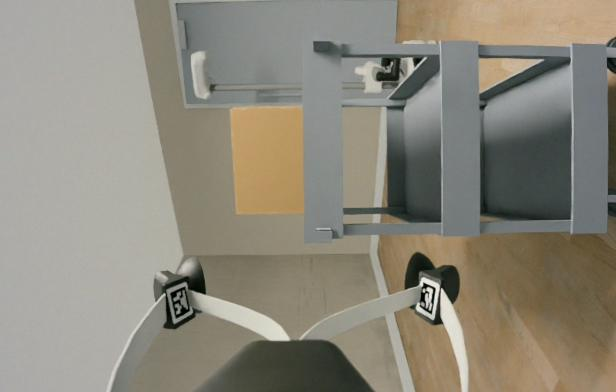

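Emit:
move(
  blocking=false,
  r1={"base":{"rotate_rad":3.141},"joints":{"lift_m":0.75}},
  cameras=[],
)

Emit:
wait(
  seconds=6,
  cameras=[],
)

Emit:
move(
  blocking=false,
  r1={"joints":{"wrist_yaw_rad":0,"wrist_roll_rad":0,"gripper_m":0.12}},
  cameras=[],
)

Emit:
wait(
  seconds=4,
  cameras=["r1_head_camera","r1_head_right_camera","r1_wrist_camera"],
)

Scene clock: 133.73 s.
move: r1 moving
r1.base_odometry: x=-2.676 y=-0.300 heading=-2.130
r1.turned_by_wheels: +0.252
r1.turned_by_imu: +0.253
r1.base_tilt: forward=-1.6 right=+1.2
r1.lidar_m: 1.06 2.71 2.35 2.35 1.39 1.20 1.19 1.39 2.37 2.38 2.80 1.10
r1.base_status: rotate_rad moving
r1.joint_positions: lift_m=+0.162 arm_m=+0.000 wrist_yaw_rad=+3.196 wrist_pitch_rad=+0.002 wrist_roll_rad=+0.000 gripper_m=+0.056
r1.joint_status: lift_m moving
r1.measured_speeds: translate_m=+0.000 strafe_m=+0.001 rotate_rad=+0.978 lift_m=+0.146 arm_m=+0.000 wrist_yaw_rad=+0.000 wrist_pitch_rad=+0.000 wrist_roll_rad=+0.000
r1.motor_effort: lift_m=+24(27) arm_m=+4(5) wheel_0=-7(10) wheel_1=-7(7) wheel_2=-6(7)
r1.servo_current: wrist_yaw_rad=59(65) wrist_pitch_rad=46(46) wrist_roll_rad=65(65) gripper_m=46(52)
r1.hand_pose: x=-0.1219 y=+0.0715 z=+0.3395 quat_wxyz=(-0.027, -0.001, +0.000, +1.000) (m; r1's base frame)
r1.wrist_depth_mm: - 133 133 - - - - / - 119 133 - - - 1138 / - 127 138 - - - 1138 / - 134 190 - - - 1138 / 137 - 1430 - - - 1138 / - 1336 195 1205 192 1138 1098 / - 878 820 878 866 904 866
r2: as last shown
r2.turned_by_imu: +0.001
r2.lidar_m: 1.01 2.89 2.72 2.66 1.84 1.73 1.80 2.08 1.93 2.02 2.61 1.00
r2.motor_effort: lift_m=+21(21) arm_m=-4(4) wheel_0=+2(2) wheel_1=-2(3) wheel_2=+0(0)
r2.servo_current: wrist_yaw_rad=39(52) wrist_pitch_rad=39(46) wrist_roll_rad=33(59) gripper_m=46(59)
r2.wrist_depth_mm: - - - - - 1661 1205 / - - - - - 1182 - / - - - 1060 - 1336 - / - - - 1118 - 854 - / - - - - - 1708 1255 / - - 199 - - 1576 1255 / - - - 112 - 1983 1229
pictures: none
No camera images: "cameras" was empty.

Scene clock: 136.60 s.
earlier move: r1 done
r1.base_odometry: x=-2.676 y=-0.300 heading=+0.758
r1.turned_by_wheels: +2.888
r1.turned_by_imu: +2.904
r1.base_tilt: forward=-1.6 right=+1.3
r1.lidar_m: 1.19 1.21 1.75 2.34 2.44 3.37 1.07 3.37 2.48 2.35 1.73 1.27
r1.base_status: done
r1.joint_positions: lift_m=+0.750 arm_m=+0.000 wrist_yaw_rad=+3.196 wrist_pitch_rad=+0.002 wrist_roll_rad=+0.000 gripper_m=+0.056
r1.joint_status: all done
r1.measured_speeds: all 0
r1.motor_effort: lift_m=+24(28) arm_m=+4(5) wheel_0=-3(10) wheel_1=-1(9) wheel_2=-1(9)
r1.servo_current: wrist_yaw_rad=52(72) wrist_pitch_rad=52(52) wrist_roll_rad=52(72) gripper_m=46(52)
r1.hand_pose: x=-0.1219 y=+0.0716 z=+0.9271 quat_wxyz=(-0.027, -0.001, +0.000, +1.000) (m; r1's base frame)
r1.wrist_depth_mm: - 135 - - - - - / - 135 144 - - - - / - 135 167 - - - - / 110 135 213 1430 - - - / 137 - - - - - - / - - 198 1255 191 - - / - - 1808 153 - - -
r2.base_odometry: x=-0.523 y=+0.269 heading=-2.471
r2.turned_by_wheels: +0.000
r2.turned_by_imu: +0.000
r2.base_tilt: forward=-0.7 right=+0.1
r2.lidar_m: 0.98 2.92 2.68 2.66 1.85 1.73 1.80 2.09 1.91 2.00 2.65 1.04
r2.base_status: not commanded
r2.joint_positions: lift_m=+0.689 arm_m=+0.000 wrist_yaw_rad=+0.002 wrist_pitch_rad=+0.001 wrist_roll_rad=+1.568 gripper_m=+0.120
r2.joint_status: not commanded
r2.measured_speeds: all 0
r2.motor_effort: lift_m=+21(21) arm_m=-4(4) wheel_0=+2(3) wheel_1=-2(3) wheel_2=+0(1)
r2.servo_current: wrist_yaw_rad=52(65) wrist_pitch_rad=39(52) wrist_roll_rad=46(59) gripper_m=59(59)
r2.hand_pose: x=+0.4595 y=-0.0867 z=+0.8666 quat_wxyz=(+0.708, +0.706, +0.001, +0.001) (m; r2's base frame)
r2.wrist_depth_mm: - - - - - 1708 1229 / - - - - - 1182 - / - - - 1060 - 1336 - / - - - 1098 - 866 - / - - - - - 1661 1255 / - - 198 - - 1576 1229 / - - - 112 - 1983 1229
wait: 2.87 of 6 s (r1 has come to rest)
pictures: none
No camera images: "cameras" was empty.

Scene clock: 137.10 s.
move: r1 moving
r1.base_odometry: x=-2.676 y=-0.300 heading=+0.758
r1.turned_by_wheels: +0.000
r1.turned_by_imu: +0.000
r1.base_tilt: forward=-1.6 right=+1.3
r1.lidar_m: 1.17 1.20 1.74 2.37 2.46 3.40 1.08 3.36 2.48 2.35 1.73 1.24
r1.base_status: not commanded
r1.joint_positions: lift_m=+0.750 arm_m=+0.000 wrist_yaw_rad=+2.607 wrist_pitch_rad=+0.002 wrist_roll_rad=+0.000 gripper_m=+0.075
r1.joint_status: wrist_yaw_rad moving; wrist_roll_rad moving; gripper_m moving
r1.measured_speeds: translate_m=+0.000 strafe_m=+0.000 rotate_rad=+0.000 lift_m=+0.000 arm_m=+0.000 wrist_yaw_rad=-1.819 wrist_pitch_rad=+0.000 wrist_roll_rad=+0.000
r1.motor_effort: lift_m=+24(24) arm_m=+4(4) wheel_0=-3(3) wheel_1=-1(2) wheel_2=-1(1)
r1.servo_current: wrist_yaw_rad=104(117) wrist_pitch_rad=46(52) wrist_roll_rad=39(72) gripper_m=72(72)
r1.hand_pose: x=-0.0328 y=+0.2221 z=+0.9272 quat_wxyz=(+0.264, -0.001, +0.000, +0.965) (m; r1's base frame)
r1.wrist_depth_mm: - - - - - - - / - - - - - - - / - - - - - - - / 1205 1397 - - - - - / 1078 - - - - - - / - - 213 - 195 - - / 1118 1756 - 161 - - -
r2: as last shown
r2.lidar_m: 1.00 2.92 2.69 2.64 1.84 1.74 1.76 2.08 1.93 2.02 2.65 1.05
r2.motor_effort: lift_m=+21(21) arm_m=-4(4) wheel_0=+2(3) wheel_1=-3(3) wheel_2=+0(0)
r2.servo_current: wrist_yaw_rad=46(52) wrist_pitch_rad=39(46) wrist_roll_rad=59(59) gripper_m=46(59)
r2.wrist_depth_mm: - - - - - 1618 1229 / - - - - - 1182 - / - - - 1078 - 1366 - / - - - 1098 - 878 - / - - - - - 1661 1255 / - - 199 - - 1576 1229 / - - - 112 - 1921 1255
pictures: none
No camera images: "cameras" was empty.

Scene clock: 139.10 s.
earlier move: r1 done
r1.base_odometry: x=-2.676 y=-0.300 heading=+0.758
r1.turned_by_wheels: +0.000
r1.turned_by_imu: +0.000
r1.base_tilt: forward=-1.6 right=+1.3
r1.lidar_m: 1.20 1.20 1.70 2.33 2.45 3.37 1.06 3.34 2.46 2.36 1.72 1.25
r1.base_status: not commanded
r1.joint_positions: lift_m=+0.750 arm_m=+0.000 wrist_yaw_rad=+0.003 wrist_pitch_rad=+0.002 wrist_roll_rad=+0.000 gripper_m=+0.120
r1.joint_status: all done
r1.measured_speeds: all 0
r1.motor_effort: lift_m=+24(24) arm_m=+4(4) wheel_0=-3(4) wheel_1=-1(2) wheel_2=-1(1)
r1.servo_current: wrist_yaw_rad=59(124) wrist_pitch_rad=39(52) wrist_roll_rad=65(72) gripper_m=39(91)
r1.hand_pose: x=+0.4595 y=-0.0867 z=+0.9272 quat_wxyz=(+1.000, +0.000, +0.001, +0.001) (m; r1's base frame)
r1.wrist_depth_mm: 991 - - - - 976 - / 976 - - - - 991 - / 960 - - - - 1008 - / 976 - - - - 1008 - / 976 - - - - 1025 - / 991 201 - - 190 - - / 976 163 - 144 - - -
r2.base_odometry: x=-0.523 y=+0.269 heading=-2.471
r2.turned_by_wheels: +0.000
r2.turned_by_imu: +0.000
r2.base_tilt: forward=-0.7 right=+0.0
r2.lidar_m: 1.00 2.89 2.70 2.67 1.84 1.73 1.80 2.08 1.94 2.00 2.62 1.05
r2.base_status: not commanded
r2.joint_positions: lift_m=+0.689 arm_m=+0.000 wrist_yaw_rad=+0.002 wrist_pitch_rad=+0.001 wrist_roll_rad=+1.568 gripper_m=+0.120
r2.joint_status: not commanded
r2.measured_speeds: all 0
r2.motor_effort: lift_m=+21(21) arm_m=-4(4) wheel_0=+3(3) wheel_1=-3(3) wheel_2=+0(0)
r2.servo_current: wrist_yaw_rad=39(52) wrist_pitch_rad=39(46) wrist_roll_rad=33(59) gripper_m=52(59)
r2.hand_pose: x=+0.4595 y=-0.0867 z=+0.8666 quat_wxyz=(+0.708, +0.706, +0.001, +0.001) (m; r2's base frame)
r2.wrist_depth_mm: - - - - - 1708 1205 / - - - - - 1205 - / - - - 1060 - 1430 - / - - - 1138 - 866 - / - - - - - 1756 1255 / - - 198 - - 1576 1229 / - - - 112 - 1983 1229
wait: 2.00 of 4 s (r1 has come to rest)
pictures: r1_head_camera, r1_head_right_camera, r1_wrist_camera
Images, in order (width x height): r1_head_camera 420x560, r1_head_right_camera 420x672, r1_wrist_camera 616x392.

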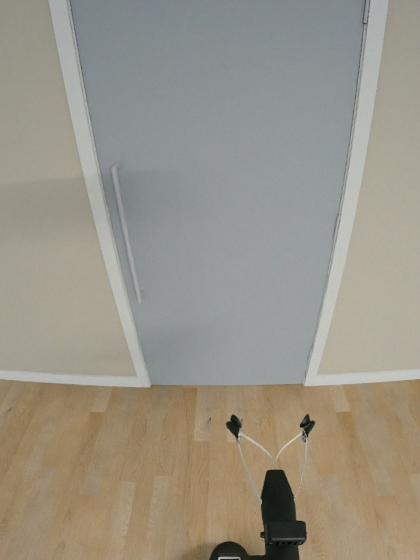

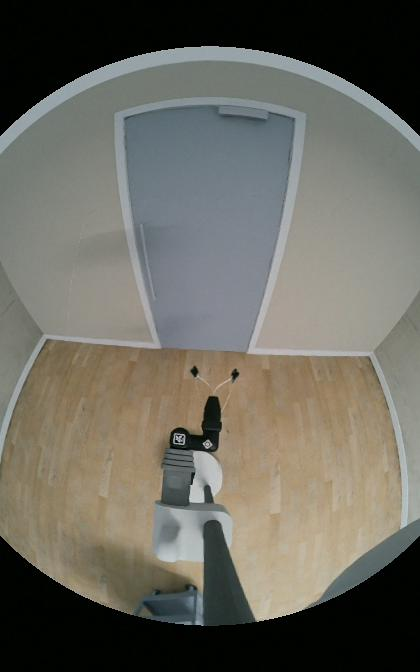

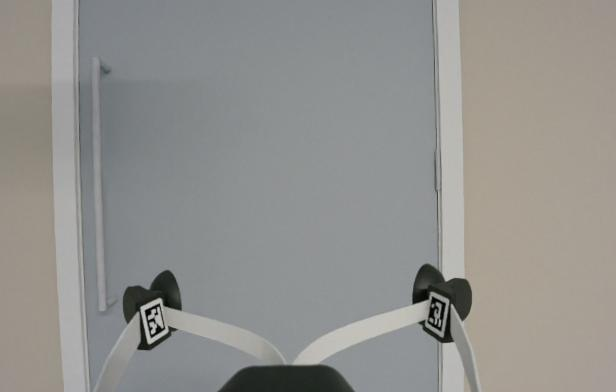

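Emit:
move(
  blocking=false,
  r1={"base":{"strafe_m":0.48}},
  cameras=[],
)

Emit:
wait(
  seconds=4,
  cameras=[],
)

Emit:
move(
  blocking=false,
  r1={"base":{"translate_m":0.35}},
  cameras=[],
)

Emit:
wait(
  seconds=4,
  cameras=[],
)

Emit:
wait(
  seconds=0.5,
  cameras=["r1_head_camera","r1_wrist_camera"],
)

Scene clock: 175.70 s.
move: r1 moving
r1.base_odometry: x=-2.701 y=-0.274 heading=+0.758
r1.turned_by_wheels: +0.000
r1.turned_by_imu: +0.000
r1.base_tilt: forward=-1.6 right=+1.3
r1.lidar_m: 1.19 1.19 1.72 2.33 2.43 3.31 1.07 3.43 2.51 2.40 1.71 1.25
r1.base_status: strafe_m moving
r1.joint_positions: lift_m=+0.750 arm_m=+0.000 wrist_yaw_rad=+0.002 wrist_pitch_rad=+0.002 wrist_roll_rad=+0.000 gripper_m=+0.120
r1.joint_status: not commanded
r1.measured_speeds: translate_m=+0.000 strafe_m=+0.140 rotate_rad=+0.000 lift_m=+0.000 arm_m=+0.000 wrist_yaw_rad=+0.000 wrist_pitch_rad=+0.000 wrist_roll_rad=+0.000
r1.motor_effort: lift_m=+24(24) arm_m=+4(4) wheel_0=-9(11) wheel_1=+7(10) wheel_2=+0(1)
r1.servo_current: wrist_yaw_rad=52(59) wrist_pitch_rad=39(46) wrist_roll_rad=39(59) gripper_m=39(46)
r1.hand_pose: x=+0.4595 y=-0.0867 z=+0.9272 quat_wxyz=(+1.000, +0.000, +0.001, +0.001) (m; r1's base frame)
r1.wrist_depth_mm: 960 - - - - 1008 - / 960 976 - - - 1008 - / 976 976 - - - 1008 - / 976 - - - - 1008 - / 976 976 - - - 1008 - / 991 216 - - 190 - - / - 162 - 144 - - -
r2: as last shown
r2.base_tilt: forward=-0.6 right=+0.1
r2.lidar_m: 0.98 2.92 2.70 2.66 1.87 1.72 1.77 2.03 1.93 2.00 2.65 1.03
r2.motor_effort: lift_m=+21(21) arm_m=-4(4) wheel_0=+2(2) wheel_1=-2(3) wheel_2=+0(0)
r2.servo_current: wrist_yaw_rad=52(59) wrist_pitch_rad=39(46) wrist_roll_rad=52(59) gripper_m=52(52)
r2.wrist_depth_mm: - - - - - 1661 1182 / - - - - - 1182 - / - - - 1060 - 1308 - / - - - 1098 - 866 - / - - - - - 1708 1255 / - - 199 - - 1576 1281 / - - - 112 - 1983 1229
pictures: none
No camera images: "cameras" was empty.

Scene clock: 178.13 s.
earlier move: r1 done
r1.base_odometry: x=-3.006 y=+0.048 heading=+0.758
r1.turned_by_wheels: +0.000
r1.turned_by_imu: +0.003
r1.base_tilt: forward=-1.6 right=+1.3
r1.lidar_m: 1.13 1.21 1.75 1.87 1.96 2.75 1.22 1.16 2.94 2.84 1.72 1.24
r1.base_status: done
r1.joint_positions: lift_m=+0.750 arm_m=+0.000 wrist_yaw_rad=+0.002 wrist_pitch_rad=+0.002 wrist_roll_rad=+0.000 gripper_m=+0.120
r1.joint_status: not commanded
r1.measured_speeds: all 0
r1.motor_effort: lift_m=+23(24) arm_m=+4(4) wheel_0=-2(12) wheel_1=+0(10) wheel_2=+0(1)
r1.servo_current: wrist_yaw_rad=39(65) wrist_pitch_rad=46(52) wrist_roll_rad=26(65) gripper_m=33(46)
r1.hand_pose: x=+0.4595 y=-0.0867 z=+0.9272 quat_wxyz=(+1.000, +0.000, +0.001, +0.001) (m; r1's base frame)
r1.wrist_depth_mm: - - 1008 991 - - - / - - 991 976 - - - / - - 1008 976 - - - / - - 1008 991 - - - / - - 1008 991 - - - / - 190 991 991 190 - - / - - - 144 - - -
r2.base_odometry: x=-0.523 y=+0.269 heading=-2.471
r2.turned_by_wheels: +0.000
r2.turned_by_imu: +0.000
r2.base_tilt: forward=-0.7 right=+0.1
r2.lidar_m: 0.99 2.90 2.71 2.62 1.84 1.73 1.78 2.05 1.94 2.02 2.64 1.02
r2.base_status: not commanded
r2.joint_positions: lift_m=+0.689 arm_m=+0.000 wrist_yaw_rad=+0.002 wrist_pitch_rad=+0.001 wrist_roll_rad=+1.568 gripper_m=+0.120
r2.joint_status: not commanded
r2.measured_speeds: all 0
r2.motor_effort: lift_m=+21(21) arm_m=-4(4) wheel_0=+2(3) wheel_1=-2(3) wheel_2=+0(0)
r2.servo_current: wrist_yaw_rad=33(59) wrist_pitch_rad=39(46) wrist_roll_rad=46(65) gripper_m=46(59)
r2.hand_pose: x=+0.4595 y=-0.0867 z=+0.8666 quat_wxyz=(+0.708, +0.706, +0.001, +0.001) (m; r2's base frame)
r2.wrist_depth_mm: - - - - - 1661 1205 / - - - - - 1182 - / - - - 1078 - 1397 - / - - - 1118 - 878 - / - - - - - 1708 1255 / - - 199 - - 1499 1281 / - - - 112 - 1983 1229
wait: 2.43 of 4 s (r1 has come to rest)
pictures: none
No camera images: "cameras" was empty.

Scene clock: 178.63 s.
move: r1 moving
r1.base_odometry: x=-2.984 y=+0.070 heading=+0.758
r1.turned_by_wheels: +0.000
r1.turned_by_imu: +0.000
r1.base_tilt: forward=-1.6 right=+1.3
r1.lidar_m: 1.09 1.21 1.69 1.88 2.01 2.73 1.23 1.20 2.94 2.82 1.68 1.20
r1.base_status: translate_m moving
r1.joint_positions: lift_m=+0.750 arm_m=+0.000 wrist_yaw_rad=+0.002 wrist_pitch_rad=+0.002 wrist_roll_rad=+0.000 gripper_m=+0.120
r1.joint_status: not commanded
r1.measured_speeds: translate_m=+0.122 strafe_m=+0.001 rotate_rad=-0.001 lift_m=+0.000 arm_m=+0.000 wrist_yaw_rad=+0.000 wrist_pitch_rad=+0.000 wrist_roll_rad=+0.000
r1.motor_effort: lift_m=+23(23) arm_m=+4(4) wheel_0=+5(7) wheel_1=+7(7) wheel_2=-7(9)
r1.servo_current: wrist_yaw_rad=39(59) wrist_pitch_rad=46(46) wrist_roll_rad=72(72) gripper_m=39(46)
r1.hand_pose: x=+0.4595 y=-0.0867 z=+0.9272 quat_wxyz=(+1.000, +0.000, +0.001, +0.001) (m; r1's base frame)
r1.wrist_depth_mm: - - 976 976 - - - / - - 976 960 - - - / - - 976 960 - - - / - - 976 960 - - - / - - 976 960 - - - / - 190 960 960 190 - - / - - - 144 - - -
r2: as last shown
r2.lidar_m: 1.00 2.90 2.70 2.66 1.81 1.74 1.79 2.06 1.94 2.00 2.64 1.04
r2.motor_effort: lift_m=+21(21) arm_m=-4(4) wheel_0=+2(2) wheel_1=-3(3) wheel_2=+0(1)
r2.servo_current: wrist_yaw_rad=46(52) wrist_pitch_rad=39(39) wrist_roll_rad=39(52) gripper_m=52(52)
r2.wrist_depth_mm: - - - - - 1618 1205 / - - - - - 1205 - / - - - 1060 - 1366 - / - - - 1118 - 866 - / - - - - - 1618 1255 / - - 199 - - 1618 1229 / - - - 112 - 1983 1255
pictures: none
No camera images: "cameras" was empty.

Scene clock: 180.80 s.
earlier move: r1 done
r1.base_odometry: x=-2.752 y=+0.289 heading=+0.759
r1.turned_by_wheels: +0.000
r1.turned_by_imu: +0.000
r1.base_tilt: forward=-1.6 right=+1.3
r1.lidar_m: 0.80 0.88 1.24 1.87 1.96 2.72 1.52 1.52 2.96 2.83 1.23 0.89
r1.base_status: done
r1.joint_positions: lift_m=+0.750 arm_m=+0.000 wrist_yaw_rad=+0.002 wrist_pitch_rad=+0.002 wrist_roll_rad=+0.000 gripper_m=+0.120
r1.joint_status: not commanded
r1.measured_speeds: all 0
r1.motor_effort: lift_m=+23(23) arm_m=+4(4) wheel_0=+3(9) wheel_1=+1(8) wheel_2=+1(10)
r1.servo_current: wrist_yaw_rad=59(72) wrist_pitch_rad=39(46) wrist_roll_rad=39(72) gripper_m=39(46)
r1.hand_pose: x=+0.4595 y=-0.0867 z=+0.9272 quat_wxyz=(+1.000, +0.000, +0.001, +0.001) (m; r1's base frame)
r1.wrist_depth_mm: - - 634 647 - - - / - - 634 647 - - - / - - 627 647 - - - / - - 640 647 - - - / - - 640 654 - - - / - 190 640 647 190 - - / - - 171 143 - - -
r2.base_odometry: x=-0.523 y=+0.269 heading=-2.471
r2.turned_by_wheels: +0.000
r2.turned_by_imu: +0.000
r2.base_tilt: forward=-0.7 right=+0.1
r2.lidar_m: 1.00 2.92 2.70 2.66 1.84 1.73 1.78 2.06 1.93 2.00 2.62 1.05
r2.base_status: not commanded
r2.joint_positions: lift_m=+0.689 arm_m=+0.000 wrist_yaw_rad=+0.002 wrist_pitch_rad=+0.001 wrist_roll_rad=+1.568 gripper_m=+0.120
r2.joint_status: not commanded
r2.measured_speeds: all 0
r2.motor_effort: lift_m=+21(21) arm_m=-4(4) wheel_0=+2(3) wheel_1=-2(3) wheel_2=+0(1)
r2.servo_current: wrist_yaw_rad=52(52) wrist_pitch_rad=39(46) wrist_roll_rad=52(59) gripper_m=52(59)
r2.hand_pose: x=+0.4595 y=-0.0867 z=+0.8666 quat_wxyz=(+0.708, +0.706, +0.001, +0.001) (m; r2's base frame)
r2.wrist_depth_mm: - - - - - 1618 1205 / - - - - - 1205 - / - - - 1078 - 1397 - / - - - 1098 - 866 - / - - - - - 1708 1229 / - - 198 - - 1618 1229 / - - - 112 - 1983 1229
wait: 2.17 of 4 s (r1 has come to rest)
pictures: none
No camera images: "cameras" was empty.

Scene clock: 181.30 s.
r1.base_odometry: x=-2.752 y=+0.289 heading=+0.759
r1.turned_by_wheels: +0.000
r1.turned_by_imu: +0.000
r1.base_tilt: forward=-1.6 right=+1.3
r1.lidar_m: 0.79 0.89 1.24 1.87 1.98 2.73 1.54 1.53 2.95 2.84 1.21 0.90
r1.base_status: done
r1.joint_positions: lift_m=+0.750 arm_m=+0.000 wrist_yaw_rad=+0.002 wrist_pitch_rad=+0.002 wrist_roll_rad=+0.000 gripper_m=+0.120
r1.joint_status: not commanded
r1.measured_speeds: all 0
r1.motor_effort: lift_m=+23(23) arm_m=+4(4) wheel_0=+2(9) wheel_1=+1(8) wheel_2=+1(10)
r1.servo_current: wrist_yaw_rad=59(72) wrist_pitch_rad=39(46) wrist_roll_rad=33(72) gripper_m=46(46)
r1.hand_pose: x=+0.4595 y=-0.0867 z=+0.9272 quat_wxyz=(+1.000, +0.000, +0.001, +0.001) (m; r1's base frame)
r1.wrist_depth_mm: - - 634 647 - - - / - - 634 647 - - - / - - 627 647 - - - / - - 640 647 - - - / - - 634 647 - - - / - 190 640 654 190 - - / - - 171 144 - - -
r2.base_odometry: x=-0.523 y=+0.269 heading=-2.471
r2.turned_by_wheels: +0.000
r2.turned_by_imu: +0.000
r2.base_tilt: forward=-0.7 right=+0.1
r2.lidar_m: 0.98 2.93 2.72 2.66 1.83 1.74 1.77 2.05 1.95 1.97 2.65 1.04
r2.base_status: not commanded
r2.joint_positions: lift_m=+0.689 arm_m=+0.000 wrist_yaw_rad=+0.002 wrist_pitch_rad=+0.001 wrist_roll_rad=+1.568 gripper_m=+0.120
r2.joint_status: not commanded
r2.measured_speeds: all 0
r2.motor_effort: lift_m=+21(21) arm_m=-4(4) wheel_0=+2(3) wheel_1=-3(3) wheel_2=+0(1)
r2.servo_current: wrist_yaw_rad=52(52) wrist_pitch_rad=46(46) wrist_roll_rad=46(59) gripper_m=59(59)
r2.hand_pose: x=+0.4595 y=-0.0867 z=+0.8666 quat_wxyz=(+0.708, +0.706, +0.001, +0.001) (m; r2's base frame)
r2.wrist_depth_mm: - - - - - 1618 1229 / - - - - - 1182 - / - - - 1078 - 1397 - / - - - 1118 - 866 - / - - - - - 1661 1255 / - - 199 - - 1618 1255 / - - - 112 - 1921 1255
wait: 0.50 s; at rest by 0.27 s
pictures: r1_head_camera, r1_wrist_camera
Images, in order (width x height): r1_head_camera 420x560, r1_wrist_camera 616x392.

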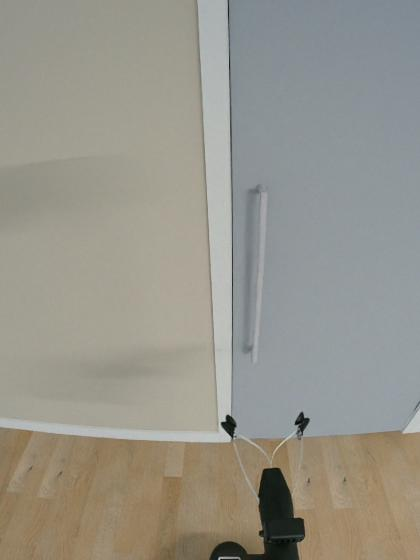

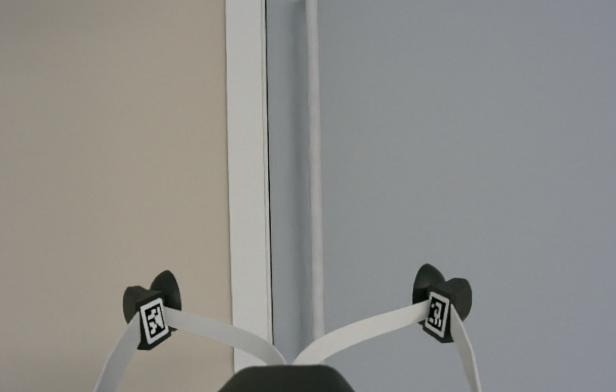

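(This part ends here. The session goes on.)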